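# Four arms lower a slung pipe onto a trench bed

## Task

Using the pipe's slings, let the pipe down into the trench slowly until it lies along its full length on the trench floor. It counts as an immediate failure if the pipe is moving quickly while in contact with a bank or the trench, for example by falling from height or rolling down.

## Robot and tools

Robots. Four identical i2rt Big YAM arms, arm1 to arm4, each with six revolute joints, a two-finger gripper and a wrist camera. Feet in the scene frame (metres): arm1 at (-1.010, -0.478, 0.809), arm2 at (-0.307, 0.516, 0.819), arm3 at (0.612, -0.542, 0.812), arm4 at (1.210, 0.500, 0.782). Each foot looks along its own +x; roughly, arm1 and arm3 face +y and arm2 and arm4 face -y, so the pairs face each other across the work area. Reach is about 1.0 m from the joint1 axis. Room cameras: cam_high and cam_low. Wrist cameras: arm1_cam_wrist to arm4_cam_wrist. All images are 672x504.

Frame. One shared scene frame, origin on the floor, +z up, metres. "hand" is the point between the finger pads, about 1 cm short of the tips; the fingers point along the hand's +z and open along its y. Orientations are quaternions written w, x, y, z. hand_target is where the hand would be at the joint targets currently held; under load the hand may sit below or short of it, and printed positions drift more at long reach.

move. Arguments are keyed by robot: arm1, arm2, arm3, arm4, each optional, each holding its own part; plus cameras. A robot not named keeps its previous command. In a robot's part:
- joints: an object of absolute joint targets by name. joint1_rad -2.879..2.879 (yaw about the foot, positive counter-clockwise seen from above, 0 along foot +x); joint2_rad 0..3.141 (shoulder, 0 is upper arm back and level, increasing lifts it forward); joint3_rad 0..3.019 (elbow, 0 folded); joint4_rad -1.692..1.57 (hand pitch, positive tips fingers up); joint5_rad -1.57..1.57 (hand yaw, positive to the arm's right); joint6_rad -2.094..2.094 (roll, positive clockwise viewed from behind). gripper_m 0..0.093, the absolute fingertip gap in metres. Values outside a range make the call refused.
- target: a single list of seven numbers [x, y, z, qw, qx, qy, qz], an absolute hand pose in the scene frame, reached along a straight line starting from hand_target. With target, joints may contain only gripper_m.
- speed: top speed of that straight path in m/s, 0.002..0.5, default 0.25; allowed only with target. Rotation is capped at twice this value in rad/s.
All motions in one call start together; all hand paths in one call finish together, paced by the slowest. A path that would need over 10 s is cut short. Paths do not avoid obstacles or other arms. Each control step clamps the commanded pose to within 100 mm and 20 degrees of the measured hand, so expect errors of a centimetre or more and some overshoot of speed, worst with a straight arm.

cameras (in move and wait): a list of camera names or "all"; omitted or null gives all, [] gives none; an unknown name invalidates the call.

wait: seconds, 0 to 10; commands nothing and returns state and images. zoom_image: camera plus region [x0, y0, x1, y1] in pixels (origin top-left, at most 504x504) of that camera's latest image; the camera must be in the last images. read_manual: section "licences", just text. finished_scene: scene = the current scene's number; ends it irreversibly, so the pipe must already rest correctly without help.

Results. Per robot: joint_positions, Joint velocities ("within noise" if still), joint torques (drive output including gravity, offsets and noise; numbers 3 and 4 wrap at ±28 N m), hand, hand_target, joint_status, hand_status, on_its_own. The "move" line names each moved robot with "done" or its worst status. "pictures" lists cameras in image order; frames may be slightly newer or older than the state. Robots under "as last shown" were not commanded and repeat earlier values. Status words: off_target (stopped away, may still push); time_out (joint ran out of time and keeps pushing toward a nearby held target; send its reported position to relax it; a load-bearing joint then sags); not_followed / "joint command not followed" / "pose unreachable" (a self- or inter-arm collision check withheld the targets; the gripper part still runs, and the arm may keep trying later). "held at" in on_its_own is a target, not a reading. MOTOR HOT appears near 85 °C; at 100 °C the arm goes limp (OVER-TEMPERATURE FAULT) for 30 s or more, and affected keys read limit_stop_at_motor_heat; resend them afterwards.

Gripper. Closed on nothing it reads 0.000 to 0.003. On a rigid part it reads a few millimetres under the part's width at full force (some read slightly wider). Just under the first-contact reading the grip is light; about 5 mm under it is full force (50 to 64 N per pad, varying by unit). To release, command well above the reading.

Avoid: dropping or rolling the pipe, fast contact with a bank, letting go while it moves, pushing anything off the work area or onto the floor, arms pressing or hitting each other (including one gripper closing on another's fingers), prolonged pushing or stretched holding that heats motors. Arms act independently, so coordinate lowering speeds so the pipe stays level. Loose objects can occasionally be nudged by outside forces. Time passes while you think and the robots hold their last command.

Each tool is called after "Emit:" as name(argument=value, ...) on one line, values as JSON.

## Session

Emit:
move(arm1={"joints": {"joint1_rad": -1.665, "joint2_rad": 1.789, "joint3_rad": 0.782, "joint4_rad": -0.717, "joint5_rad": -0.503, "joint6_rad": -1.883, "gripper_m": 0.093}}, arm2={"joints": {"joint1_rad": -1.073, "joint2_rad": 1.794, "joint3_rad": 0.737, "joint4_rad": -0.274, "joint5_rad": -0.469, "joint6_rad": -1.077, "gripper_m": 0.093}}, arm3={"joints": {"joint1_rad": -1.873, "joint2_rad": 1.588, "joint3_rad": 0.447, "joint4_rad": -0.508, "joint5_rad": -0.518, "joint6_rad": -1.73, "gripper_m": 0.093}}, arm4={"joints": {"joint1_rad": -1.25, "joint2_rad": 1.677, "joint3_rad": 0.724, "joint4_rad": -0.403, "joint5_rad": -0.482, "joint6_rad": -1.131, "gripper_m": 0.093}})

Scene clock: 2.13 s.
Joint torques (N m): arm1=[0.44 -11.75 4.29 0.46 -0.47 -0.07] | arm2=[-0.97 -13.33 6.39 0.62 -0.58 0.05] | arm3=[1.03 -9.29 3.34 0.16 -0.74 -0.07] | arm4=[0.38 -11.16 5 1.13 -0.36 -0.01]
Heat: arm1: hottest joint2_rad 30 °C; arm2: hottest gripper 29 °C; arm3: hottest joint2_rad 29 °C; arm4: hottest joint5_rad 30 °C.
move: arm1 done; arm2 done; arm3 done; arm4 done
Joint velocities: within noise
arm1.joint_positions: joint1_rad=-1.669 joint2_rad=+1.775 joint3_rad=+0.790 joint4_rad=-0.722 joint5_rad=-0.502 joint6_rad=-1.873 gripper_m=+0.09310
arm1.joint_status: all done
arm1.hand: x=-0.6543 y=-0.4941 z=+0.7607 quat_wxyz=(-0.188, +0.682, -0.686, -0.168) (m; scene frame)
arm1.hand_target: x=-0.6598 y=-0.4908 z=+0.7546 quat_wxyz=(-0.185, +0.685, -0.682, -0.175) (m; scene frame)
arm1.hand_status: not commanded
arm2.joint_positions: joint1_rad=-1.069 joint2_rad=+1.800 joint3_rad=+0.727 joint4_rad=-0.292 joint5_rad=-0.467 joint6_rad=-1.070 gripper_m=+0.09308
arm2.joint_status: all done
arm2.hand: x=-0.6387 y=+0.2734 z=+0.7496 quat_wxyz=(-0.193, -0.687, -0.679, +0.173) (m; scene frame)
arm2.hand_target: x=-0.6491 y=+0.2701 z=+0.7554 quat_wxyz=(-0.188, -0.681, -0.682, +0.189) (m; scene frame)
arm2.hand_status: not commanded
arm3.joint_positions: joint1_rad=-1.870 joint2_rad=+1.582 joint3_rad=+0.449 joint4_rad=-0.515 joint5_rad=-0.515 joint6_rad=-1.723 gripper_m=+0.09311
arm3.joint_status: all done
arm3.hand: x=+0.8599 y=-0.4903 z=+0.7528 quat_wxyz=(-0.186, +0.682, -0.683, -0.185) (m; scene frame)
arm3.hand_target: x=+0.8594 y=-0.4905 z=+0.7514 quat_wxyz=(-0.188, +0.683, -0.681, -0.185) (m; scene frame)
arm3.hand_status: not commanded
arm4.joint_positions: joint1_rad=-1.252 joint2_rad=+1.677 joint3_rad=+0.723 joint4_rad=-0.419 joint5_rad=-0.480 joint6_rad=-1.117 gripper_m=+0.09312
arm4.joint_status: all done
arm4.hand: x=+0.8734 y=+0.2783 z=+0.7472 quat_wxyz=(-0.189, -0.691, -0.676, +0.173) (m; scene frame)
arm4.hand_target: x=+0.8702 y=+0.2757 z=+0.7484 quat_wxyz=(-0.186, -0.683, -0.682, +0.183) (m; scene frame)
arm4.hand_status: not commanded
pictures: arm1_cam_wrist, arm2_cam_wrist, arm3_cam_wrist, arm4_cam_wrist, cam_high, cam_low

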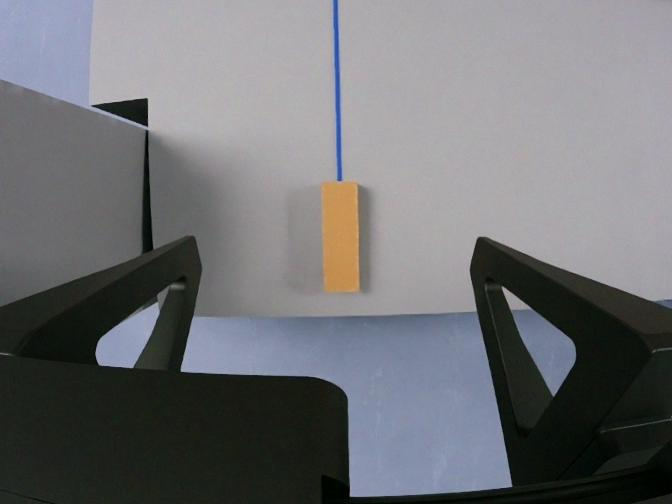

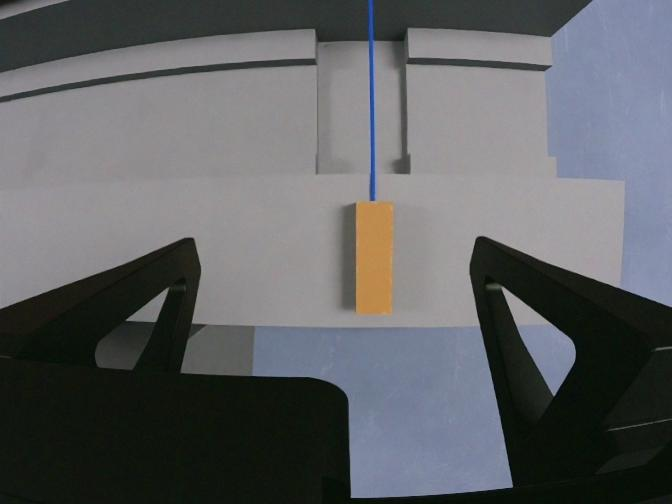

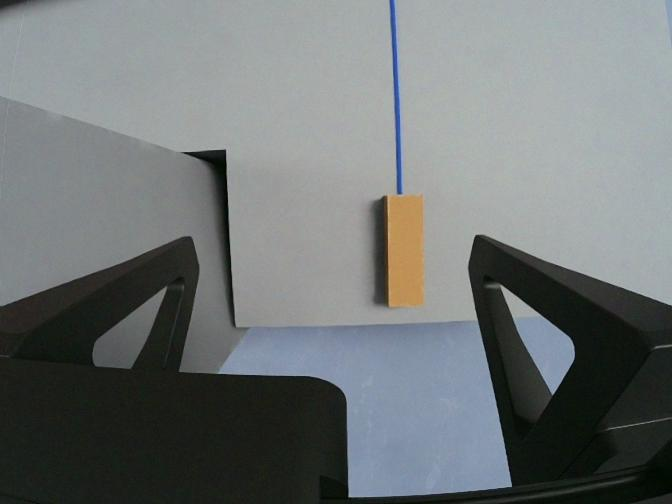

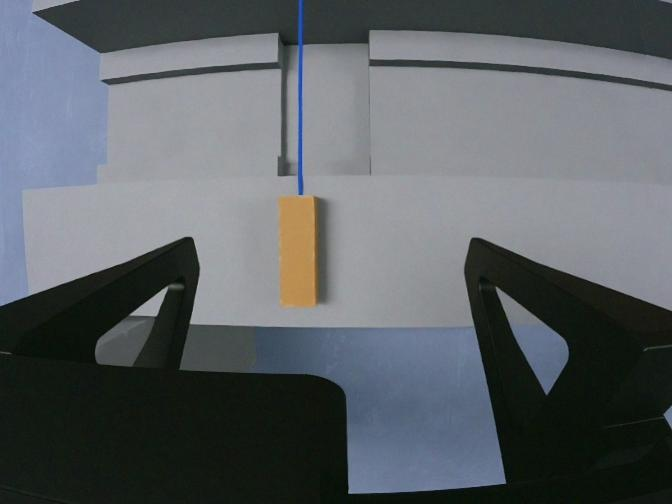

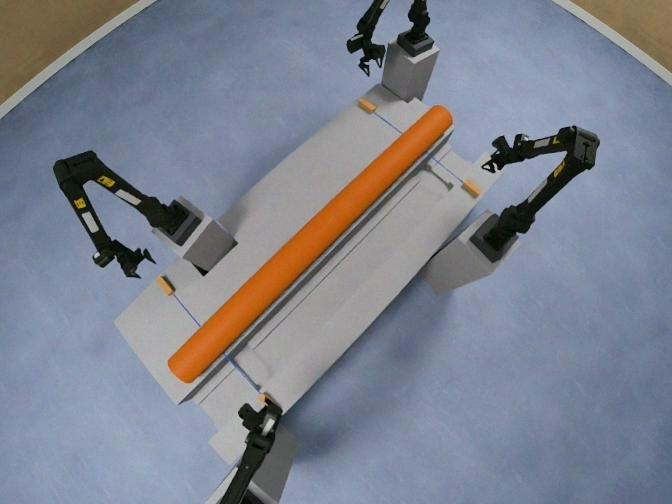

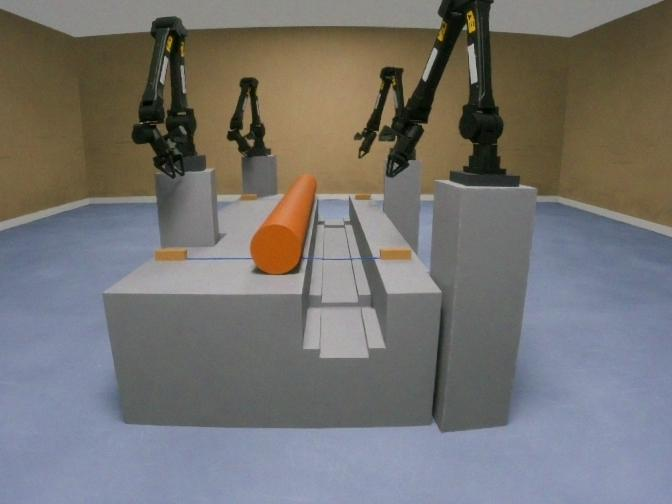

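Emit:
move(arm1={"target": [-0.643, -0.463, 0.463, -0.183, 0.683, -0.683, -0.183]}, arm2={"target": [-0.678, 0.252, 0.468, -0.183, -0.683, -0.683, 0.183]}, arm3={"target": [0.926, -0.472, 0.467, -0.183, 0.683, -0.683, -0.183]}, arm4={"target": [0.917, 0.256, 0.470, -0.183, -0.683, -0.683, 0.183]})

Scene clock: 7.07 s.
Joint torques (N m): arm1=[0.21 -15.15 0.53 0.72 -0.54 0.1] | arm2=[-0.44 -17.85 1.7 0.51 -0.4 0.11] | arm3=[2.02 -17.49 -1.32 0.29 -0.52 0.09] | arm4=[1.03 -15.09 -0.43 1.26 -0.19 0.31]
Heat: arm1: hottest joint2_rad 30 °C; arm2: hottest joint3_rad 29 °C; arm3: hottest joint2_rad 29 °C; arm4: hottest joint5_rad 30 °C.
move: arm1 done; arm2 off_target; arm3 done; arm4 off_target
Joint velocities: within noise
arm1.joint_positions: joint1_rad=-1.585 joint2_rad=+2.627 joint3_rad=+1.046 joint4_rad=-0.117 joint5_rad=-0.518 joint6_rad=-1.796 gripper_m=+0.09310
arm1.joint_status: not commanded
arm1.hand: x=-0.6428 y=-0.4657 z=+0.4682 quat_wxyz=(-0.183, +0.684, -0.682, -0.183) (m; scene frame)
arm1.hand_target: x=-0.6430 y=-0.4631 z=+0.4631 quat_wxyz=(-0.183, +0.683, -0.683, -0.183) (m; scene frame)
arm1.hand_status: done (0.006 m and 0.2 deg from the pose sent, 0.300 m and 1.9 deg at the start)
arm2.joint_positions: joint1_rad=-1.070 joint2_rad=+2.658 joint3_rad=+1.086 joint4_rad=+0.204 joint5_rad=-0.457 joint6_rad=-1.074 gripper_m=+0.09306
arm2.joint_status: not commanded
arm2.hand: x=-0.6686 y=+0.2567 z=+0.4655 quat_wxyz=(-0.188, -0.687, -0.681, +0.171) (m; scene frame)
arm2.hand_target: x=-0.6779 y=+0.2520 z=+0.4682 quat_wxyz=(-0.183, -0.683, -0.683, +0.183) (m; scene frame)
arm2.hand_status: off_target (0.011 m and 1.6 deg from the pose sent, 0.285 m and 1.7 deg at the start)
arm3.joint_positions: joint1_rad=-1.799 joint2_rad=+2.637 joint3_rad=+0.885 joint4_rad=+0.142 joint5_rad=-0.515 joint6_rad=-1.641 gripper_m=+0.09311
arm3.joint_status: not commanded
arm3.hand: x=+0.9266 y=-0.4745 z=+0.4686 quat_wxyz=(-0.184, +0.682, -0.684, -0.184) (m; scene frame)
arm3.hand_target: x=+0.9258 y=-0.4720 z=+0.4670 quat_wxyz=(-0.183, +0.683, -0.683, -0.183) (m; scene frame)
arm3.hand_status: done (0.003 m and 0.2 deg from the pose sent, 0.294 m and 0.4 deg at the start)
arm4.joint_positions: joint1_rad=-1.153 joint2_rad=+2.557 joint3_rad=+0.814 joint4_rad=+0.410 joint5_rad=-0.454 joint6_rad=-1.031 gripper_m=+0.09311
arm4.joint_status: not commanded
arm4.hand: x=+0.9241 y=+0.2635 z=+0.4658 quat_wxyz=(-0.186, -0.685, -0.684, +0.171) (m; scene frame)
arm4.hand_target: x=+0.9172 y=+0.2560 z=+0.4701 quat_wxyz=(-0.183, -0.683, -0.683, +0.183) (m; scene frame)
arm4.hand_status: off_target (0.011 m and 1.4 deg from the pose sent, 0.281 m and 1.8 deg at the start)
pictures: arm1_cam_wrist, arm2_cam_wrist, arm3_cam_wrist, arm4_cam_wrist, cam_high, cam_low

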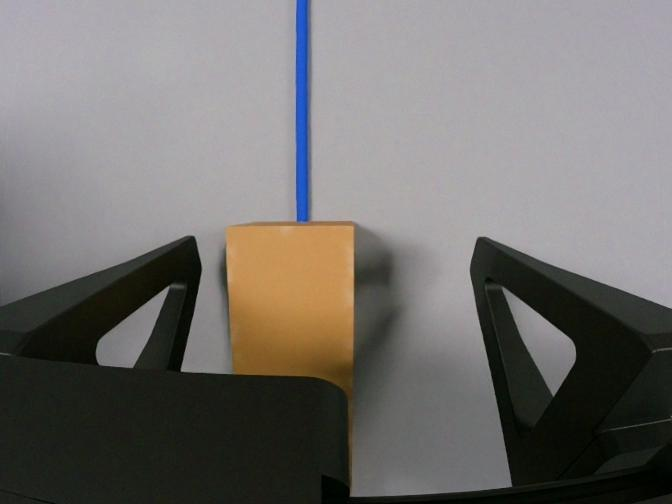

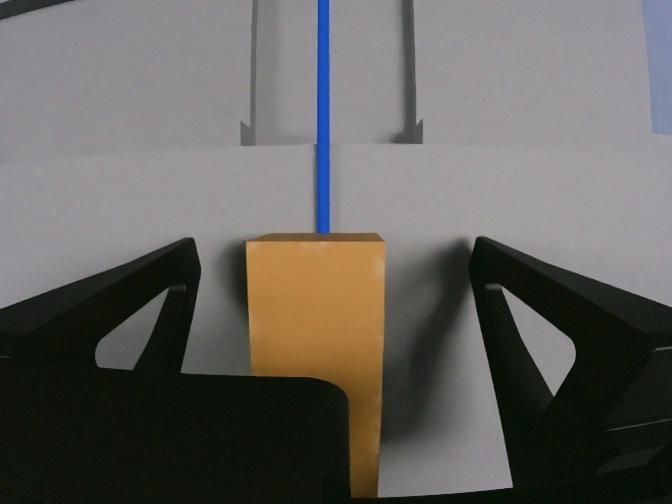

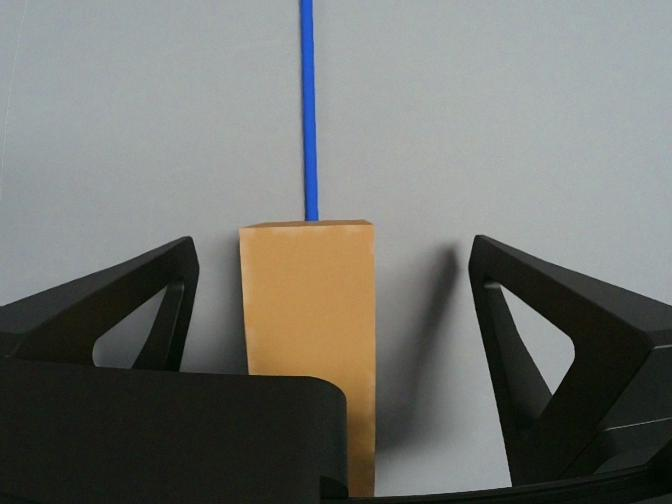

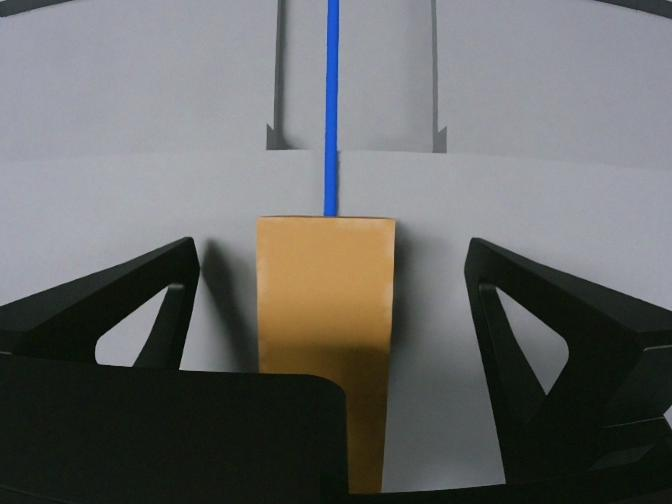

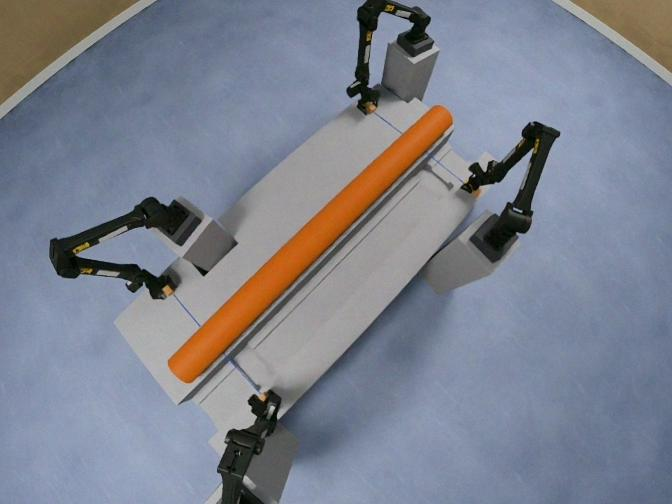

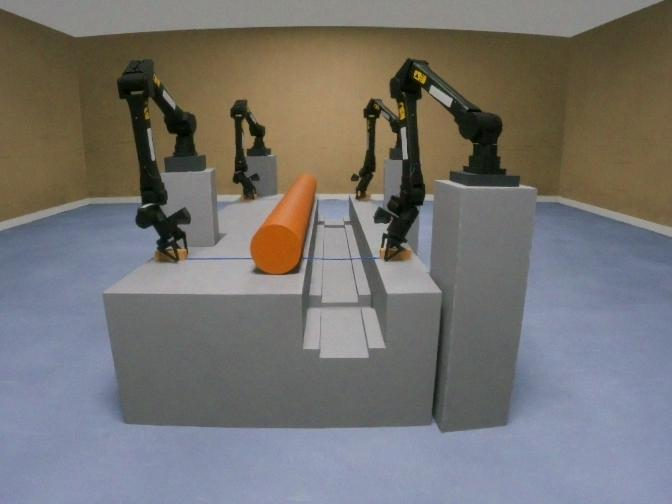

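Emit:
move(arm2={"target": [-0.682, 0.266, 0.470, -0.183, -0.683, -0.683, 0.183]}, cameras=[])

Emit:
move(arm1={"joints": {"gripper_m": 0.015}}, arm2={"joints": {"gripper_m": 0.015}}, arm3={"joints": {"gripper_m": 0.015}}, arm4={"joints": {"gripper_m": 0.015}}, cameras=["arm2_cam_wrist"])

Emit:
move(arm1={"target": [-0.643, -0.280, 0.70, -0.183, 0.683, -0.683, -0.183]}, arm2={"target": [-0.684, 0.036, 0.70, -0.183, -0.683, -0.683, 0.183]}, arm3={"target": [0.926, -0.280, 0.70, -0.183, 0.683, -0.683, -0.183]}, arm4={"target": [0.911, 0.036, 0.70, -0.183, -0.683, -0.683, 0.183]}, cameras=["cam_low", "cam_high", "arm2_cam_wrist"])

Scene clock: 14.67 s.
Joint torques (N m): arm1=[0.21 -15.79 0.4 0.77 -0.56 0.07] | arm2=[-1.38 -18.55 1.1 -0.12 -0.59 0.03] | arm3=[2.02 -17.79 -1.32 0.32 -0.51 0.09] | arm4=[0.97 -15.15 -0.43 1.24 -0.2 0.31]
Heat: arm1: hottest joint2_rad 31 °C; arm2: hottest joint2_rad 29 °C; arm3: hottest joint2_rad 29 °C; arm4: hottest joint5_rad 30 °C.
move: arm2 done
Joint velocities: within noise
arm1, arm3, arm4: as last shown
arm1.joint_positions: joint1_rad=-1.585 joint2_rad=+2.627 joint3_rad=+1.046 joint4_rad=-0.117 joint5_rad=-0.518 joint6_rad=-1.795 gripper_m=+0.09310
arm2.joint_positions: joint1_rad=-1.094 joint2_rad=+2.658 joint3_rad=+1.086 joint4_rad=+0.204 joint5_rad=-0.460 joint6_rad=-1.106 gripper_m=+0.09306
arm2.joint_status: not commanded
arm2.hand: x=-0.6743 y=+0.2650 z=+0.4656 quat_wxyz=(-0.185, -0.684, -0.683, +0.176) (m; scene frame)
arm2.hand_target: x=-0.6820 y=+0.2660 z=+0.4700 quat_wxyz=(-0.183, -0.683, -0.683, +0.183) (m; scene frame)
arm2.hand_status: done (0.009 m and 0.8 deg from the pose sent, 0.017 m and 1.6 deg at the start)
arm3.joint_positions: joint1_rad=-1.799 joint2_rad=+2.637 joint3_rad=+0.885 joint4_rad=+0.142 joint5_rad=-0.515 joint6_rad=-1.640 gripper_m=+0.09311
arm4.joint_positions: joint1_rad=-1.153 joint2_rad=+2.557 joint3_rad=+0.814 joint4_rad=+0.410 joint5_rad=-0.454 joint6_rad=-1.030 gripper_m=+0.09311
arm4.hand: x=+0.9241 y=+0.2635 z=+0.4658 quat_wxyz=(-0.186, -0.685, -0.683, +0.171) (m; scene frame)
pictures: none
No camera images: "cameras" was empty.

Scene clock: 15.33 s.
Joint torques (N m): arm1=[0.73 -16.21 0.4 0.61 -0.46 0.1] | arm2=[-1.32 -18.43 1.11 -0.12 -0.49 0.08] | arm3=[1.85 -17.67 -1.31 0.31 -0.49 0.09] | arm4=[1.03 -15.03 -0.44 1.22 -0.18 0.31]
Heat: arm1: hottest joint2_rad 31 °C; arm2: hottest joint2_rad 29 °C; arm3: hottest joint2_rad 29 °C; arm4: hottest joint5_rad 30 °C.
move: arm1 off_target; arm2 off_target; arm3 off_target; arm4 off_target
Joint velocities: within noise
arm1.joint_positions: joint1_rad=-1.585 joint2_rad=+2.627 joint3_rad=+1.046 joint4_rad=-0.116 joint5_rad=-0.520 joint6_rad=-1.794 gripper_m=+0.03429
arm1.joint_status: gripper_m off_target (ended at +0.03431, target +0.01500)
arm1.hand: x=-0.6426 y=-0.4656 z=+0.4682 quat_wxyz=(-0.183, +0.683, -0.683, -0.183) (m; scene frame)
arm1.hand_target: x=-0.6430 y=-0.4631 z=+0.4631 quat_wxyz=(-0.183, +0.683, -0.683, -0.183) (m; scene frame)
arm1.hand_status: not commanded
arm2.joint_positions: joint1_rad=-1.094 joint2_rad=+2.658 joint3_rad=+1.086 joint4_rad=+0.204 joint5_rad=-0.463 joint6_rad=-1.108 gripper_m=+0.03459
arm2.joint_status: gripper_m off_target (ended at +0.03462, target +0.01500)
arm2.hand: x=-0.6742 y=+0.2647 z=+0.4658 quat_wxyz=(-0.186, -0.683, -0.684, +0.177) (m; scene frame)
arm2.hand_target: x=-0.6820 y=+0.2661 z=+0.4700 quat_wxyz=(-0.183, -0.683, -0.683, +0.183) (m; scene frame)
arm2.hand_status: not commanded
arm3.joint_positions: joint1_rad=-1.799 joint2_rad=+2.637 joint3_rad=+0.885 joint4_rad=+0.142 joint5_rad=-0.516 joint6_rad=-1.639 gripper_m=+0.03500
arm3.joint_status: gripper_m off_target (ended at +0.03502, target +0.01500)
arm3.hand: x=+0.9266 y=-0.4743 z=+0.4687 quat_wxyz=(-0.184, +0.681, -0.684, -0.184) (m; scene frame)
arm3.hand_target: x=+0.9258 y=-0.4720 z=+0.4670 quat_wxyz=(-0.183, +0.683, -0.683, -0.183) (m; scene frame)
arm3.hand_status: not commanded
arm4.joint_positions: joint1_rad=-1.153 joint2_rad=+2.557 joint3_rad=+0.814 joint4_rad=+0.411 joint5_rad=-0.454 joint6_rad=-1.030 gripper_m=+0.03506
arm4.joint_status: gripper_m off_target (ended at +0.03509, target +0.01500)
arm4.hand: x=+0.9238 y=+0.2633 z=+0.4660 quat_wxyz=(-0.186, -0.685, -0.683, +0.172) (m; scene frame)
arm4.hand_target: x=+0.9172 y=+0.2560 z=+0.4701 quat_wxyz=(-0.183, -0.683, -0.683, +0.183) (m; scene frame)
arm4.hand_status: not commanded
pictures: arm2_cam_wrist

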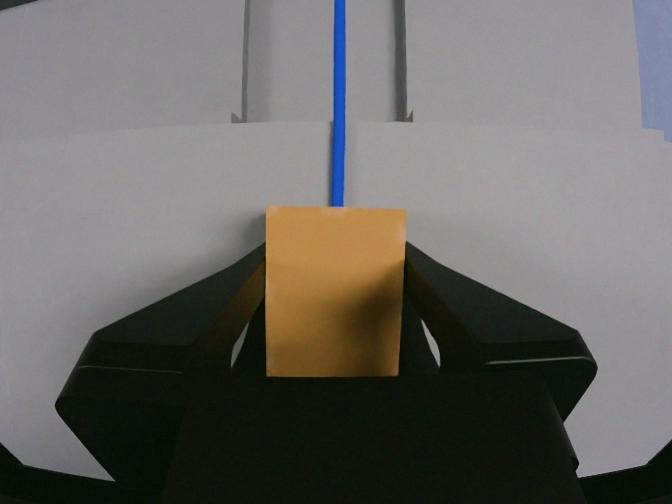

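Scene clock: 17.47 s.
Joint torques (N m): arm1=[-0.97 -14.51 3.88 0.32 -0.35 0.08] | arm2=[-0.44 -20.78 9.11 -0.17 -0.34 0.22] | arm3=[0.85 -15.74 4.55 0.16 -0.42 0.09] | arm4=[0.44 -17.73 7.13 0.5 -0.1 0.32]
Heat: arm1: hottest joint2_rad 31 °C; arm2: hottest joint2_rad 29 °C; arm3: hottest joint2_rad 30 °C; arm4: hottest joint5_rad 30 °C.
move: arm1 done; arm2 off_target; arm3 done; arm4 off_target
Joint velocities: within noise
arm1.joint_positions: joint1_rad=-1.094 joint2_rad=+1.938 joint3_rad=+0.778 joint4_rad=-0.238 joint5_rad=-0.513 joint6_rad=-1.240 gripper_m=+0.03429
arm1.joint_status: not commanded
arm1.hand: x=-0.6398 y=-0.2777 z=+0.7009 quat_wxyz=(-0.190, +0.688, -0.677, -0.180) (m; scene frame)
arm1.hand_target: x=-0.6430 y=-0.2799 z=+0.7001 quat_wxyz=(-0.183, +0.683, -0.683, -0.183) (m; scene frame)
arm1.hand_status: done (0.004 m and 1.3 deg from the pose sent, 0.297 m and 0.1 deg at the start)
arm2.joint_positions: joint1_rad=-0.703 joint2_rad=+2.191 joint3_rad=+1.206 joint4_rad=-0.231 joint5_rad=-0.344 joint6_rad=-0.703 gripper_m=+0.03459
arm2.joint_status: not commanded
arm2.hand: x=-0.6743 y=+0.0478 z=+0.6879 quat_wxyz=(-0.182, -0.684, -0.685, +0.172) (m; scene frame)
arm2.hand_target: x=-0.6838 y=+0.0363 z=+0.7003 quat_wxyz=(-0.183, -0.683, -0.683, +0.183) (m; scene frame)
arm2.hand_status: off_target (0.019 m and 1.3 deg from the pose sent, 0.328 m and 0.8 deg at the start)
arm3.joint_positions: joint1_rad=-1.220 joint2_rad=+1.908 joint3_rad=+0.666 joint4_rad=-0.069 joint5_rad=-0.446 joint6_rad=-1.003 gripper_m=+0.03500
arm3.joint_status: not commanded
arm3.hand: x=+0.9182 y=-0.2828 z=+0.6979 quat_wxyz=(-0.180, +0.686, -0.680, -0.185) (m; scene frame)
arm3.hand_target: x=+0.9260 y=-0.2800 z=+0.7001 quat_wxyz=(-0.183, +0.683, -0.683, -0.183) (m; scene frame)
arm3.hand_status: done (0.009 m and 0.6 deg from the pose sent, 0.302 m and 0.3 deg at the start)
arm4.joint_positions: joint1_rad=-0.736 joint2_rad=+1.999 joint3_rad=+0.979 joint4_rad=-0.162 joint5_rad=-0.312 joint6_rad=-0.616 gripper_m=+0.03507
arm4.joint_status: not commanded
arm4.hand: x=+0.9215 y=+0.0509 z=+0.6833 quat_wxyz=(-0.180, -0.683, -0.688, +0.167) (m; scene frame)
arm4.hand_target: x=+0.9113 y=+0.0365 z=+0.7002 quat_wxyz=(-0.183, -0.683, -0.683, +0.183) (m; scene frame)
arm4.hand_status: off_target (0.025 m and 2.0 deg from the pose sent, 0.327 m and 1.4 deg at the start)
pictures: arm2_cam_wrist, cam_high, cam_low

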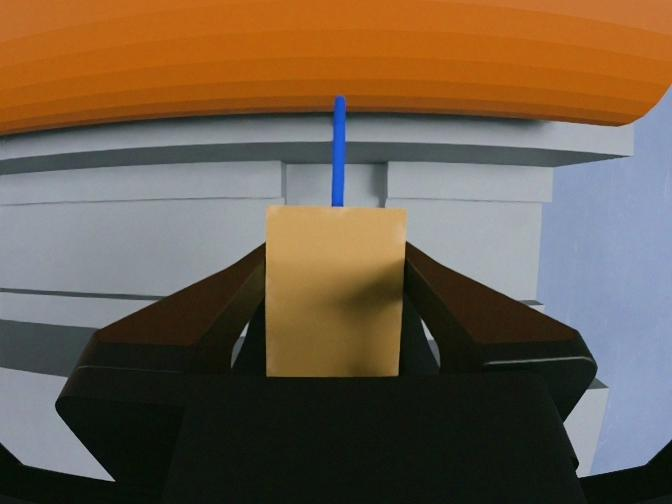

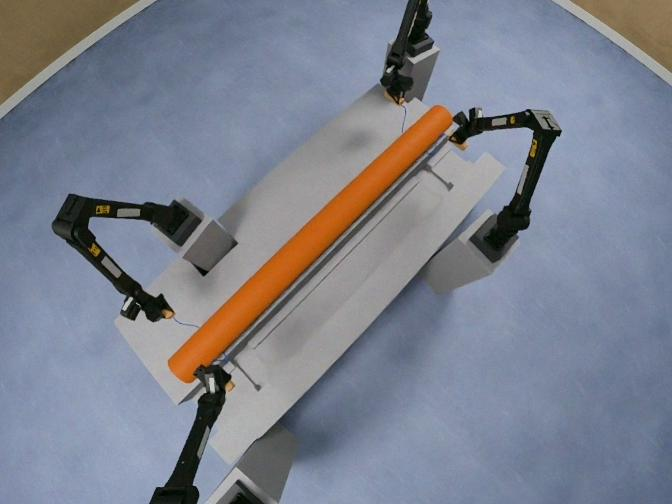

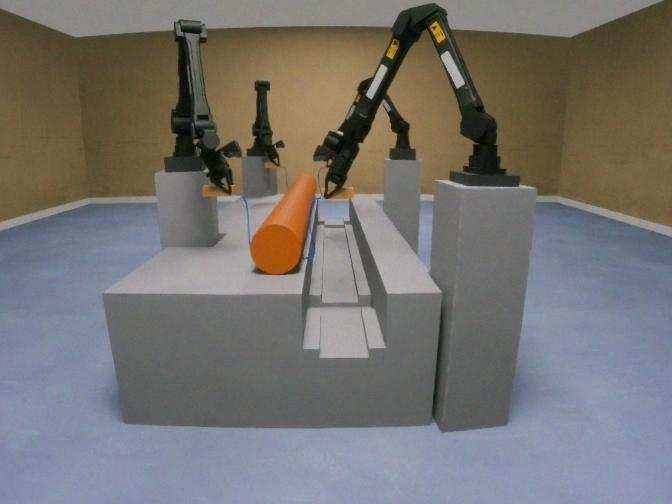

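Emit:
move(arm1={"target": [-0.643, -0.277, 0.87, -0.183, 0.683, -0.683, -0.183], "speed": 0.11}, arm2={"target": [-0.684, 0.030, 0.90, -0.183, -0.683, -0.683, 0.183], "speed": 0.11}, arm3={"target": [0.926, -0.277, 0.87, -0.183, 0.683, -0.683, -0.183], "speed": 0.11}, arm4={"target": [0.911, 0.030, 0.90, -0.183, -0.683, -0.683, 0.183], "speed": 0.11}, cameras=["cam_low"])

Scene clock: 23.20 s.
Joint torques (N m): arm1=[-1.26 -18.73 12.23 -0.58 -1.4 -0.03] | arm2=[-0.56 -30.45 11.52 -0.62 -1.35 0.11] | arm3=[0.67 -20.25 11.08 -0.38 -1.38 0] | arm4=[0.5 -25.7 11.08 -0.01 -0.91 0.2]
Heat: arm1: hottest joint2_rad 31 °C; arm2: hottest joint2_rad 30 °C; arm3: hottest joint2_rad 30 °C; arm4: hottest joint3_rad 30 °C.
move: arm1 off_target; arm2 off_target; arm3 off_target; arm4 off_target
Joint velocities: within noise
arm1.joint_positions: joint1_rad=-1.080 joint2_rad=+1.600 joint3_rad=+0.777 joint4_rad=-0.719 joint5_rad=-0.489 joint6_rad=-1.228 gripper_m=+0.03428
arm1.joint_status: not commanded
arm1.hand: x=-0.6856 y=-0.2889 z=+0.8130 quat_wxyz=(-0.121, +0.680, -0.694, -0.203) (m; scene frame)
arm1.hand_target: x=-0.6467 y=-0.2780 z=+0.8688 quat_wxyz=(-0.183, +0.684, -0.683, -0.182) (m; scene frame)
arm1.hand_status: off_target (0.072 m and 7.5 deg from the pose sent, 0.169 m and 1.3 deg at the start)
arm2.joint_positions: joint1_rad=-0.693 joint2_rad=+1.991 joint3_rad=+1.194 joint4_rad=-0.550 joint5_rad=-0.317 joint6_rad=-0.687 gripper_m=+0.03459
arm2.joint_status: not commanded
arm2.hand: x=-0.6505 y=+0.0722 z=+0.7713 quat_wxyz=(-0.169, -0.703, -0.682, +0.106) (m; scene frame)
arm2.hand_target: x=-0.6714 y=+0.0449 z=+0.8600 quat_wxyz=(-0.183, -0.682, -0.684, +0.183) (m; scene frame)
arm2.hand_status: off_target (0.139 m and 9.2 deg from the pose sent, 0.213 m and 1.3 deg at the start; pose on its path clipped on 43 of 80 steps)
arm3.joint_positions: joint1_rad=-1.207 joint2_rad=+1.528 joint3_rad=+0.701 joint4_rad=-0.602 joint5_rad=-0.421 joint6_rad=-0.984 gripper_m=+0.03500
arm3.joint_status: not commanded
arm3.hand: x=+0.8916 y=-0.2981 z=+0.8172 quat_wxyz=(-0.119, +0.680, -0.698, -0.190) (m; scene frame)
arm3.hand_target: x=+0.9234 y=-0.2784 z=+0.8691 quat_wxyz=(-0.183, +0.684, -0.683, -0.183) (m; scene frame)
arm3.hand_status: off_target (0.066 m and 7.6 deg from the pose sent, 0.172 m and 0.6 deg at the start)
arm4.joint_positions: joint1_rad=-0.731 joint2_rad=+1.762 joint3_rad=+0.979 joint4_rad=-0.536 joint5_rad=-0.288 joint6_rad=-0.603 gripper_m=+0.03502
arm4.joint_status: not commanded
arm4.hand: x=+0.9448 y=+0.0837 z=+0.7706 quat_wxyz=(-0.162, -0.703, -0.685, +0.101) (m; scene frame)
arm4.hand_target: x=+0.9247 y=+0.0505 z=+0.8573 quat_wxyz=(-0.183, -0.682, -0.684, +0.183) (m; scene frame)
arm4.hand_status: off_target (0.144 m and 10.0 deg from the pose sent, 0.218 m and 2.0 deg at the start; pose on its path clipped on 46 of 80 steps)
pictures: cam_low

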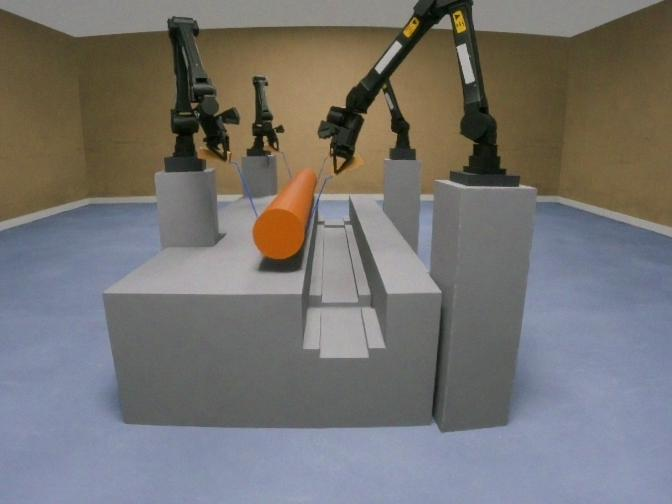

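Emit:
move(arm1={"target": [-0.643, -0.036, 0.89, -0.183, 0.683, -0.683, -0.183], "speed": 0.13}, arm2={"target": [-0.684, 0.266, 0.89, -0.183, -0.683, -0.683, 0.183], "speed": 0.13}, arm3={"target": [0.926, -0.036, 0.89, -0.183, 0.683, -0.683, -0.183], "speed": 0.13}, arm4={"target": [0.911, 0.266, 0.89, -0.183, -0.683, -0.683, 0.183], "speed": 0.13}, cameras=["cam_low", "cam_high"])

Scene clock: 30.40 s.
Joint torques (N m): arm1=[-1.49 -23.06 14.65 1.06 -1.19 0.04] | arm2=[-2.2 -21.54 10.69 -0.83 -1.68 -0.01] | arm3=[0.44 -28.22 12.86 0.47 -1.09 0.03] | arm4=[-0.62 -17.14 9.61 -0.09 -1.52 -0.1]
Heat: arm1: hottest joint2_rad 31 °C; arm2: hottest joint2_rad 32 °C; arm3: hottest joint2_rad 30 °C; arm4: hottest joint3_rad 31 °C.
move: arm1 off_target; arm2 off_target; arm3 off_target; arm4 off_target
Joint velocities: within noise
arm1.joint_positions: joint1_rad=-0.614 joint2_rad=+1.797 joint3_rad=+1.095 joint4_rad=-0.660 joint5_rad=-0.364 joint6_rad=-0.734 gripper_m=+0.03428
arm1.joint_status: not commanded
arm1.hand: x=-0.6877 y=-0.0744 z=+0.8176 quat_wxyz=(-0.100, +0.687, -0.698, -0.174) (m; scene frame)
arm1.hand_target: x=-0.6484 y=-0.0418 z=+0.8922 quat_wxyz=(-0.183, +0.684, -0.682, -0.182) (m; scene frame)
arm1.hand_status: off_target (0.093 m and 9.7 deg from the pose sent, 0.268 m and 7.5 deg at the start; pose on its path clipped on 5 of 105 steps)
arm2.joint_positions: joint1_rad=-1.066 joint2_rad=+1.655 joint3_rad=+0.900 joint4_rad=-0.708 joint5_rad=-0.428 joint6_rad=-1.085 gripper_m=+0.03459
arm2.joint_status: not commanded
arm2.hand: x=-0.6600 y=+0.2701 z=+0.8358 quat_wxyz=(-0.190, -0.695, -0.683, +0.124) (m; scene frame)
arm2.hand_target: x=-0.6823 y=+0.2664 z=+0.8875 quat_wxyz=(-0.182, -0.683, -0.684, +0.183) (m; scene frame)
arm2.hand_status: off_target (0.059 m and 7.0 deg from the pose sent, 0.230 m and 9.2 deg at the start)
arm3.joint_positions: joint1_rad=-0.795 joint2_rad=+1.851 joint3_rad=+1.146 joint4_rad=-0.603 joint5_rad=-0.284 joint6_rad=-0.577 gripper_m=+0.03500
arm3.joint_status: not commanded
arm3.hand: x=+0.8946 y=-0.0741 z=+0.8145 quat_wxyz=(-0.106, +0.688, -0.699, -0.164) (m; scene frame)
arm3.hand_target: x=+0.9225 y=-0.0412 z=+0.8911 quat_wxyz=(-0.183, +0.684, -0.683, -0.183) (m; scene frame)
arm3.hand_status: off_target (0.090 m and 9.2 deg from the pose sent, 0.274 m and 7.6 deg at the start)
arm4.joint_positions: joint1_rad=-1.154 joint2_rad=+1.379 joint3_rad=+0.732 joint4_rad=-0.792 joint5_rad=-0.423 joint6_rad=-1.026 gripper_m=+0.03502
arm4.joint_status: not commanded
arm4.hand: x=+0.9305 y=+0.2747 z=+0.8377 quat_wxyz=(-0.187, -0.702, -0.677, +0.118) (m; scene frame)
arm4.hand_target: x=+0.9124 y=+0.2662 z=+0.8872 quat_wxyz=(-0.182, -0.683, -0.684, +0.183) (m; scene frame)
arm4.hand_status: off_target (0.056 m and 7.8 deg from the pose sent, 0.221 m and 10.0 deg at the start)
pictures: cam_high, cam_low

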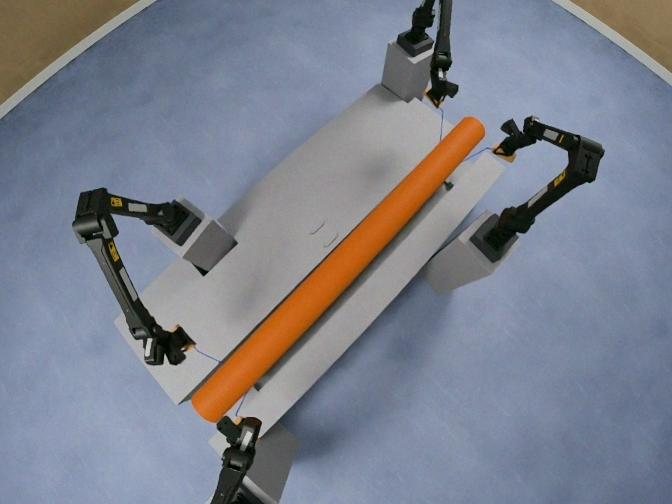

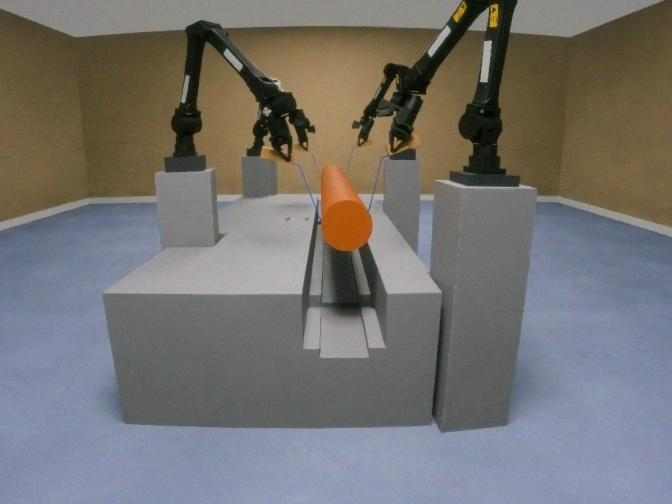

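Emit:
move(arm1={"target": [-0.643, -0.037, 0.66, -0.183, 0.683, -0.683, -0.183], "speed": 0.14}, arm2={"target": [-0.684, 0.264, 0.66, -0.183, -0.683, -0.683, 0.183], "speed": 0.14}, arm3={"target": [0.926, -0.037, 0.66, -0.183, 0.683, -0.683, -0.183], "speed": 0.14}, arm4={"target": [0.911, 0.264, 0.66, -0.183, -0.683, -0.683, 0.183], "speed": 0.14}, cameras=["cam_low"])

Emit:
move(arm1={"target": [-0.643, -0.045, 0.53, -0.183, 0.683, -0.683, -0.183], "speed": 0.075}, arm2={"target": [-0.684, 0.263, 0.53, -0.183, -0.683, -0.683, 0.183], "speed": 0.075}, arm3={"target": [0.926, -0.045, 0.53, -0.183, 0.683, -0.683, -0.183], "speed": 0.075}, arm4={"target": [0.911, 0.263, 0.53, -0.183, -0.683, -0.683, 0.183], "speed": 0.075}, cameras=["cam_low", "cam_high"])

Scene clock: 39.47 s.
Joint torques (N m): arm1=[-0.85 -24.41 6.9 1.74 -1.24 0.01] | arm2=[-2.73 -21.6 4.57 0.21 -1.57 -0.02] | arm3=[-0.03 -29.8 6.5 1.33 -1.15 -0.01] | arm4=[-0.79 -18.14 2.8 0.96 -1.48 -0.07]
Heat: arm1: hottest joint3_rad 34 °C; arm2: hottest joint2_rad 33 °C; arm3: hottest joint2_rad 31 °C; arm4: hottest joint3_rad 32 °C.
move: arm1 off_target; arm2 off_target; arm3 off_target; arm4 off_target
Joint velocities: within noise
arm1.joint_positions: joint1_rad=-0.614 joint2_rad=+2.248 joint3_rad=+1.080 joint4_rad=-0.145 joint5_rad=-0.360 joint6_rad=-0.729 gripper_m=+0.03428
arm1.joint_status: not commanded
arm1.hand: x=-0.6788 y=-0.0711 z=+0.6139 quat_wxyz=(-0.123, +0.686, -0.696, -0.173) (m; scene frame)
arm1.hand_target: x=-0.6447 y=-0.0391 z=+0.6609 quat_wxyz=(-0.183, +0.684, -0.683, -0.183) (m; scene frame)
arm1.hand_status: off_target (0.068 m and 7.1 deg from the pose sent, 0.168 m and 9.7 deg at the start)
arm2.joint_positions: joint1_rad=-1.066 joint2_rad=+2.181 joint3_rad=+0.840 joint4_rad=-0.110 joint5_rad=-0.432 joint6_rad=-1.091 gripper_m=+0.03459
arm2.joint_status: not commanded
arm2.hand: x=-0.6462 y=+0.2726 z=+0.6259 quat_wxyz=(-0.189, -0.691, -0.685, +0.130) (m; scene frame)
arm2.hand_target: x=-0.6830 y=+0.2649 z=+0.6592 quat_wxyz=(-0.182, -0.683, -0.684, +0.183) (m; scene frame)
arm2.hand_status: off_target (0.052 m and 6.2 deg from the pose sent, 0.177 m and 7.0 deg at the start)
arm3.joint_positions: joint1_rad=-0.795 joint2_rad=+2.284 joint3_rad=+1.123 joint4_rad=-0.109 joint5_rad=-0.283 joint6_rad=-0.576 gripper_m=+0.03500
arm3.joint_status: not commanded
arm3.hand: x=+0.8947 y=-0.0730 z=+0.6110 quat_wxyz=(-0.125, +0.688, -0.695, -0.166) (m; scene frame)
arm3.hand_target: x=+0.9248 y=-0.0392 z=+0.6607 quat_wxyz=(-0.183, +0.683, -0.683, -0.182) (m; scene frame)
arm3.hand_status: off_target (0.068 m and 7.1 deg from the pose sent, 0.162 m and 9.3 deg at the start)
arm4.joint_positions: joint1_rad=-1.154 joint2_rad=+1.980 joint3_rad=+0.598 joint4_rad=-0.033 joint5_rad=-0.424 joint6_rad=-1.029 gripper_m=+0.03502
arm4.joint_status: not commanded
arm4.hand: x=+0.9395 y=+0.2782 z=+0.6292 quat_wxyz=(-0.184, -0.698, -0.680, +0.129) (m; scene frame)
arm4.hand_target: x=+0.9119 y=+0.2647 z=+0.6585 quat_wxyz=(-0.182, -0.683, -0.684, +0.183) (m; scene frame)
arm4.hand_status: off_target (0.044 m and 6.4 deg from the pose sent, 0.179 m and 7.8 deg at the start)
pictures: cam_low

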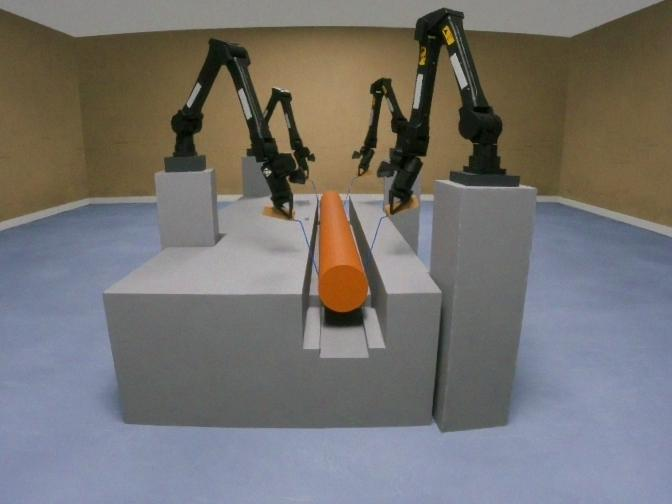

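Scene clock: 41.87 s.
Joint torques (N m): arm1=[-0.85 -17.85 4.93 1.65 -0.44 -0.03] | arm2=[-1.55 -17.38 2.51 0.61 -0.63 0.05] | arm3=[0.5 -23.41 4.74 1.32 -0.54 -0.08] | arm4=[-0.44 -13.86 0.5 1.28 -0.38 -0.01]
Heat: arm1: hottest joint3_rad 34 °C; arm2: hottest joint2_rad 33 °C; arm3: hottest joint2_rad 32 °C; arm4: hottest joint3_rad 32 °C.
move: arm1 off_target; arm2 off_target; arm3 done; arm4 off_target
Joint velocities: within noise
arm1.joint_positions: joint1_rad=-0.625 joint2_rad=+2.471 joint3_rad=+1.205 joint4_rad=+0.067 joint5_rad=-0.382 joint6_rad=-0.729 gripper_m=+0.03428
arm1.joint_status: not commanded
arm1.hand: x=-0.6480 y=-0.0457 z=+0.5406 quat_wxyz=(-0.179, +0.684, -0.683, -0.182) (m; scene frame)
arm1.hand_target: x=-0.6433 y=-0.0452 z=+0.5303 quat_wxyz=(-0.183, +0.683, -0.683, -0.183) (m; scene frame)
arm1.hand_status: off_target (0.012 m and 0.4 deg from the pose sent, 0.095 m and 7.1 deg at the start)
arm2.joint_positions: joint1_rad=-1.084 joint2_rad=+2.485 joint3_rad=+0.985 joint4_rad=+0.114 joint5_rad=-0.457 joint6_rad=-1.099 gripper_m=+0.03459
arm2.joint_status: not commanded
arm2.hand: x=-0.6695 y=+0.2640 z=+0.5266 quat_wxyz=(-0.189, -0.685, -0.684, +0.165) (m; scene frame)
arm2.hand_target: x=-0.6839 y=+0.2632 z=+0.5303 quat_wxyz=(-0.183, -0.683, -0.683, +0.183) (m; scene frame)
arm2.hand_status: off_target (0.015 m and 2.1 deg from the pose sent, 0.104 m and 6.2 deg at the start)
arm3.joint_positions: joint1_rad=-0.808 joint2_rad=+2.511 joint3_rad=+1.243 joint4_rad=+0.099 joint5_rad=-0.301 joint6_rad=-0.579 gripper_m=+0.03500
arm3.joint_status: not commanded
arm3.hand: x=+0.9170 y=-0.0492 z=+0.5328 quat_wxyz=(-0.173, +0.684, -0.685, -0.181) (m; scene frame)
arm3.hand_target: x=+0.9259 y=-0.0452 z=+0.5302 quat_wxyz=(-0.183, +0.683, -0.683, -0.183) (m; scene frame)
arm3.hand_status: done (0.010 m and 1.1 deg from the pose sent, 0.091 m and 7.1 deg at the start)
arm4.joint_positions: joint1_rad=-1.158 joint2_rad=+2.357 joint3_rad=+0.722 joint4_rad=+0.294 joint5_rad=-0.454 joint6_rad=-1.030 gripper_m=+0.03501
arm4.joint_status: not commanded
arm4.hand: x=+0.9213 y=+0.2644 z=+0.5275 quat_wxyz=(-0.187, -0.688, -0.681, +0.167) (m; scene frame)
arm4.hand_target: x=+0.9111 y=+0.2632 z=+0.5301 quat_wxyz=(-0.183, -0.683, -0.683, +0.183) (m; scene frame)
arm4.hand_status: off_target (0.011 m and 1.9 deg from the pose sent, 0.104 m and 6.4 deg at the start)
pictures: cam_high, cam_low

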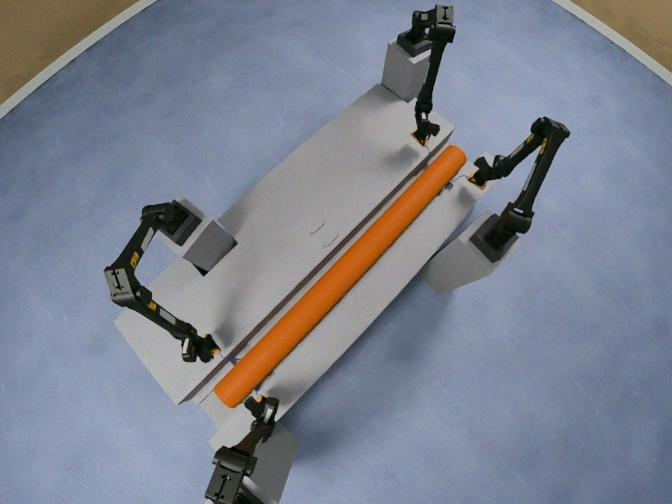

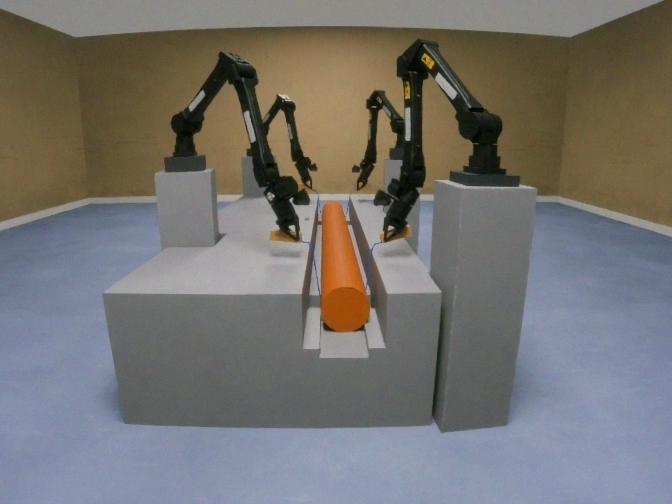

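Emit:
move(arm1={"target": [-0.643, -0.09, 0.455, -0.183, 0.683, -0.683, -0.183], "speed": 0.1}, arm2={"target": [-0.684, 0.263, 0.449, -0.183, -0.683, -0.683, 0.183], "speed": 0.1}, arm3={"target": [0.926, -0.09, 0.456, -0.183, 0.683, -0.683, -0.183], "speed": 0.1}, arm4={"target": [0.911, 0.263, 0.446, -0.183, -0.683, -0.683, 0.183], "speed": 0.1}, cameras=[])

Emit:
move(arm1={"target": [-0.645, -0.088, 0.480, -0.183, 0.683, -0.683, -0.183], "joints": {"gripper_m": 0.07}}, arm2={"target": [-0.678, 0.262, 0.477, -0.183, -0.683, -0.683, 0.183], "joints": {"gripper_m": 0.07}}, arm3={"target": [0.924, -0.088, 0.480, -0.183, 0.683, -0.683, -0.183], "joints": {"gripper_m": 0.07}}, arm4={"target": [0.917, 0.266, 0.477, -0.183, -0.683, -0.683, 0.183], "joints": {"gripper_m": 0.07}}, cameras=["cam_low", "cam_high"])

Scene clock: 47.07 s.
Joint torques (N m): arm1=[-1.14 -15.5 4.31 1.85 0.16 -0.1] | arm2=[-0.62 -13.39 4.96 1.07 0.63 0.16] | arm3=[0.26 -20.6 3.96 1.47 -0.11 -0.05] | arm4=[0.5 -9.93 2.19 1.17 0.72 0.1]
Heat: arm1: hottest joint3_rad 34 °C; arm2: hottest joint2_rad 33 °C; arm3: hottest joint2_rad 32 °C; arm4: hottest joint3_rad 31 °C.
move: arm1 off_target; arm2 off_target; arm3 off_target; arm4 off_target
Joint velocities: within noise
arm1.joint_positions: joint1_rad=-0.686 joint2_rad=+2.622 joint3_rad=+1.226 joint4_rad=+0.180 joint5_rad=-0.421 joint6_rad=-0.790 gripper_m=+0.03428
arm1.joint_status: not commanded
arm1.hand: x=-0.6472 y=-0.0834 z=+0.4771 quat_wxyz=(-0.183, +0.684, -0.680, -0.190) (m; scene frame)
arm1.hand_target: x=-0.6440 y=-0.0908 z=+0.4561 quat_wxyz=(-0.183, +0.683, -0.683, -0.183) (m; scene frame)
arm1.hand_status: off_target (0.023 m and 0.9 deg from the pose sent, 0.097 m and 0.4 deg at the start)
arm2.joint_positions: joint1_rad=-1.099 joint2_rad=+2.655 joint3_rad=+1.086 joint4_rad=+0.184 joint5_rad=-0.489 joint6_rad=-1.112 gripper_m=+0.03459
arm2.joint_status: not commanded
arm2.hand: x=-0.6704 y=+0.2646 z=+0.4680 quat_wxyz=(-0.200, -0.682, -0.681, +0.174) (m; scene frame)
arm2.hand_target: x=-0.6834 y=+0.2635 z=+0.4506 quat_wxyz=(-0.183, -0.683, -0.683, +0.183) (m; scene frame)
arm2.hand_status: off_target (0.023 m and 2.3 deg from the pose sent, 0.079 m and 2.1 deg at the start)
arm3.joint_positions: joint1_rad=-0.864 joint2_rad=+2.651 joint3_rad=+1.250 joint4_rad=+0.232 joint5_rad=-0.335 joint6_rad=-0.637 gripper_m=+0.03500
arm3.joint_status: not commanded
arm3.hand: x=+0.9204 y=-0.0858 z=+0.4721 quat_wxyz=(-0.181, +0.686, -0.680, -0.188) (m; scene frame)
arm3.hand_target: x=+0.9256 y=-0.0905 z=+0.4567 quat_wxyz=(-0.183, +0.683, -0.683, -0.183) (m; scene frame)
arm3.hand_status: off_target (0.018 m and 0.8 deg from the pose sent, 0.087 m and 1.1 deg at the start)
arm4.joint_positions: joint1_rad=-1.173 joint2_rad=+2.566 joint3_rad=+0.827 joint4_rad=+0.419 joint5_rad=-0.485 joint6_rad=-1.041 gripper_m=+0.03501
arm4.joint_status: not commanded
arm4.hand: x=+0.9171 y=+0.2628 z=+0.4653 quat_wxyz=(-0.196, -0.683, -0.679, +0.184) (m; scene frame)
arm4.hand_target: x=+0.9117 y=+0.2634 z=+0.4472 quat_wxyz=(-0.183, -0.683, -0.683, +0.183) (m; scene frame)
arm4.hand_status: off_target (0.020 m and 1.6 deg from the pose sent, 0.082 m and 1.9 deg at the start)
pictures: none
No camera images: "cameras" was empty.

Scene clock: 48.03 s.
Joint torques (N m): arm1=[-0.67 -20.31 1.85 1.02 -0.2 -0.02] | arm2=[0.03 -19.14 0.46 0.47 -0.41 0.19] | arm3=[0.85 -25.41 1.96 0.58 -0.28 0.04] | arm4=[0.21 -16.21 -1.66 0.53 -0.17 0.17]
Heat: arm1: hottest joint3_rad 34 °C; arm2: hottest joint2_rad 33 °C; arm3: hottest joint2_rad 32 °C; arm4: hottest joint3_rad 31 °C.
move: arm1 done; arm2 off_target; arm3 off_target; arm4 done
Joint velocities: within noise
arm1.joint_positions: joint1_rad=-0.687 joint2_rad=+2.626 joint3_rad=+1.220 joint4_rad=+0.183 joint5_rad=-0.409 joint6_rad=-0.790 gripper_m=+0.06993
arm1.joint_status: all done
arm1.hand: x=-0.6490 y=-0.0882 z=+0.4737 quat_wxyz=(-0.179, +0.684, -0.683, -0.185) (m; scene frame)
arm1.hand_target: x=-0.6450 y=-0.0880 z=+0.4799 quat_wxyz=(-0.183, +0.683, -0.683, -0.183) (m; scene frame)
arm1.hand_status: done (0.007 m and 0.5 deg from the pose sent, 0.006 m and 0.9 deg at the start)
arm2.joint_positions: joint1_rad=-1.098 joint2_rad=+2.648 joint3_rad=+1.074 joint4_rad=+0.194 joint5_rad=-0.462 joint6_rad=-1.107 gripper_m=+0.06994
arm2.joint_status: all done
arm2.hand: x=-0.6708 y=+0.2684 z=+0.4688 quat_wxyz=(-0.188, -0.686, -0.681, +0.171) (m; scene frame)
arm2.hand_target: x=-0.6779 y=+0.2620 z=+0.4770 quat_wxyz=(-0.183, -0.683, -0.683, +0.183) (m; scene frame)
arm2.hand_status: off_target (0.013 m and 1.5 deg from the pose sent, 0.012 m and 2.3 deg at the start)
arm3.joint_positions: joint1_rad=-0.864 joint2_rad=+2.647 joint3_rad=+1.236 joint4_rad=+0.234 joint5_rad=-0.329 joint6_rad=-0.637 gripper_m=+0.06991
arm3.joint_status: all done
arm3.hand: x=+0.9175 y=-0.0908 z=+0.4719 quat_wxyz=(-0.177, +0.686, -0.682, -0.184) (m; scene frame)
arm3.hand_target: x=+0.9238 y=-0.0880 z=+0.4798 quat_wxyz=(-0.183, +0.683, -0.683, -0.183) (m; scene frame)
arm3.hand_status: off_target (0.011 m and 0.7 deg from the pose sent, 0.009 m and 0.8 deg at the start)
arm4.joint_positions: joint1_rad=-1.167 joint2_rad=+2.551 joint3_rad=+0.808 joint4_rad=+0.419 joint5_rad=-0.460 joint6_rad=-1.046 gripper_m=+0.06991
arm4.joint_status: all done
arm4.hand: x=+0.9203 y=+0.2661 z=+0.4689 quat_wxyz=(-0.185, -0.682, -0.684, +0.179) (m; scene frame)
arm4.hand_target: x=+0.9172 y=+0.2660 z=+0.4768 quat_wxyz=(-0.183, -0.683, -0.683, +0.183) (m; scene frame)
arm4.hand_status: done (0.009 m and 0.6 deg from the pose sent, 0.012 m and 1.6 deg at the start)
pictures: cam_high, cam_low

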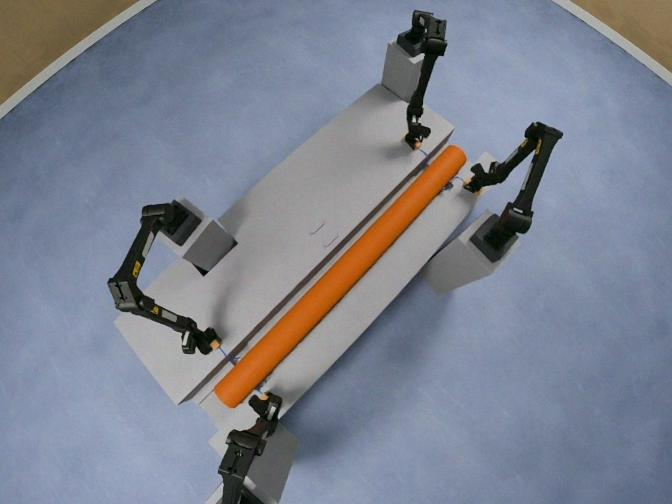

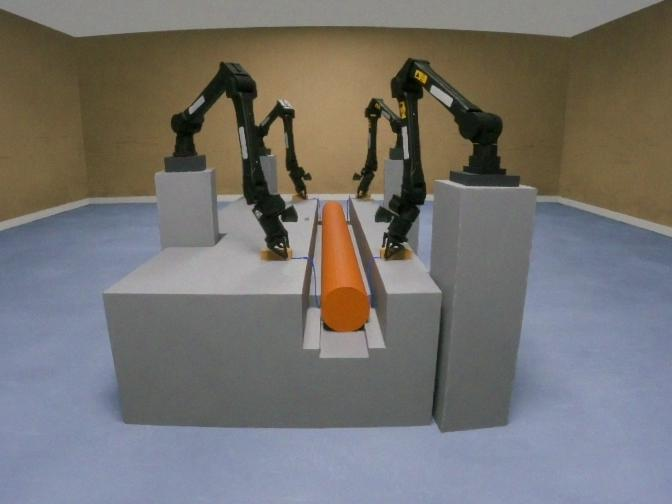

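Emit:
finished_scene(scene=2)

The scene is finished: the task was done.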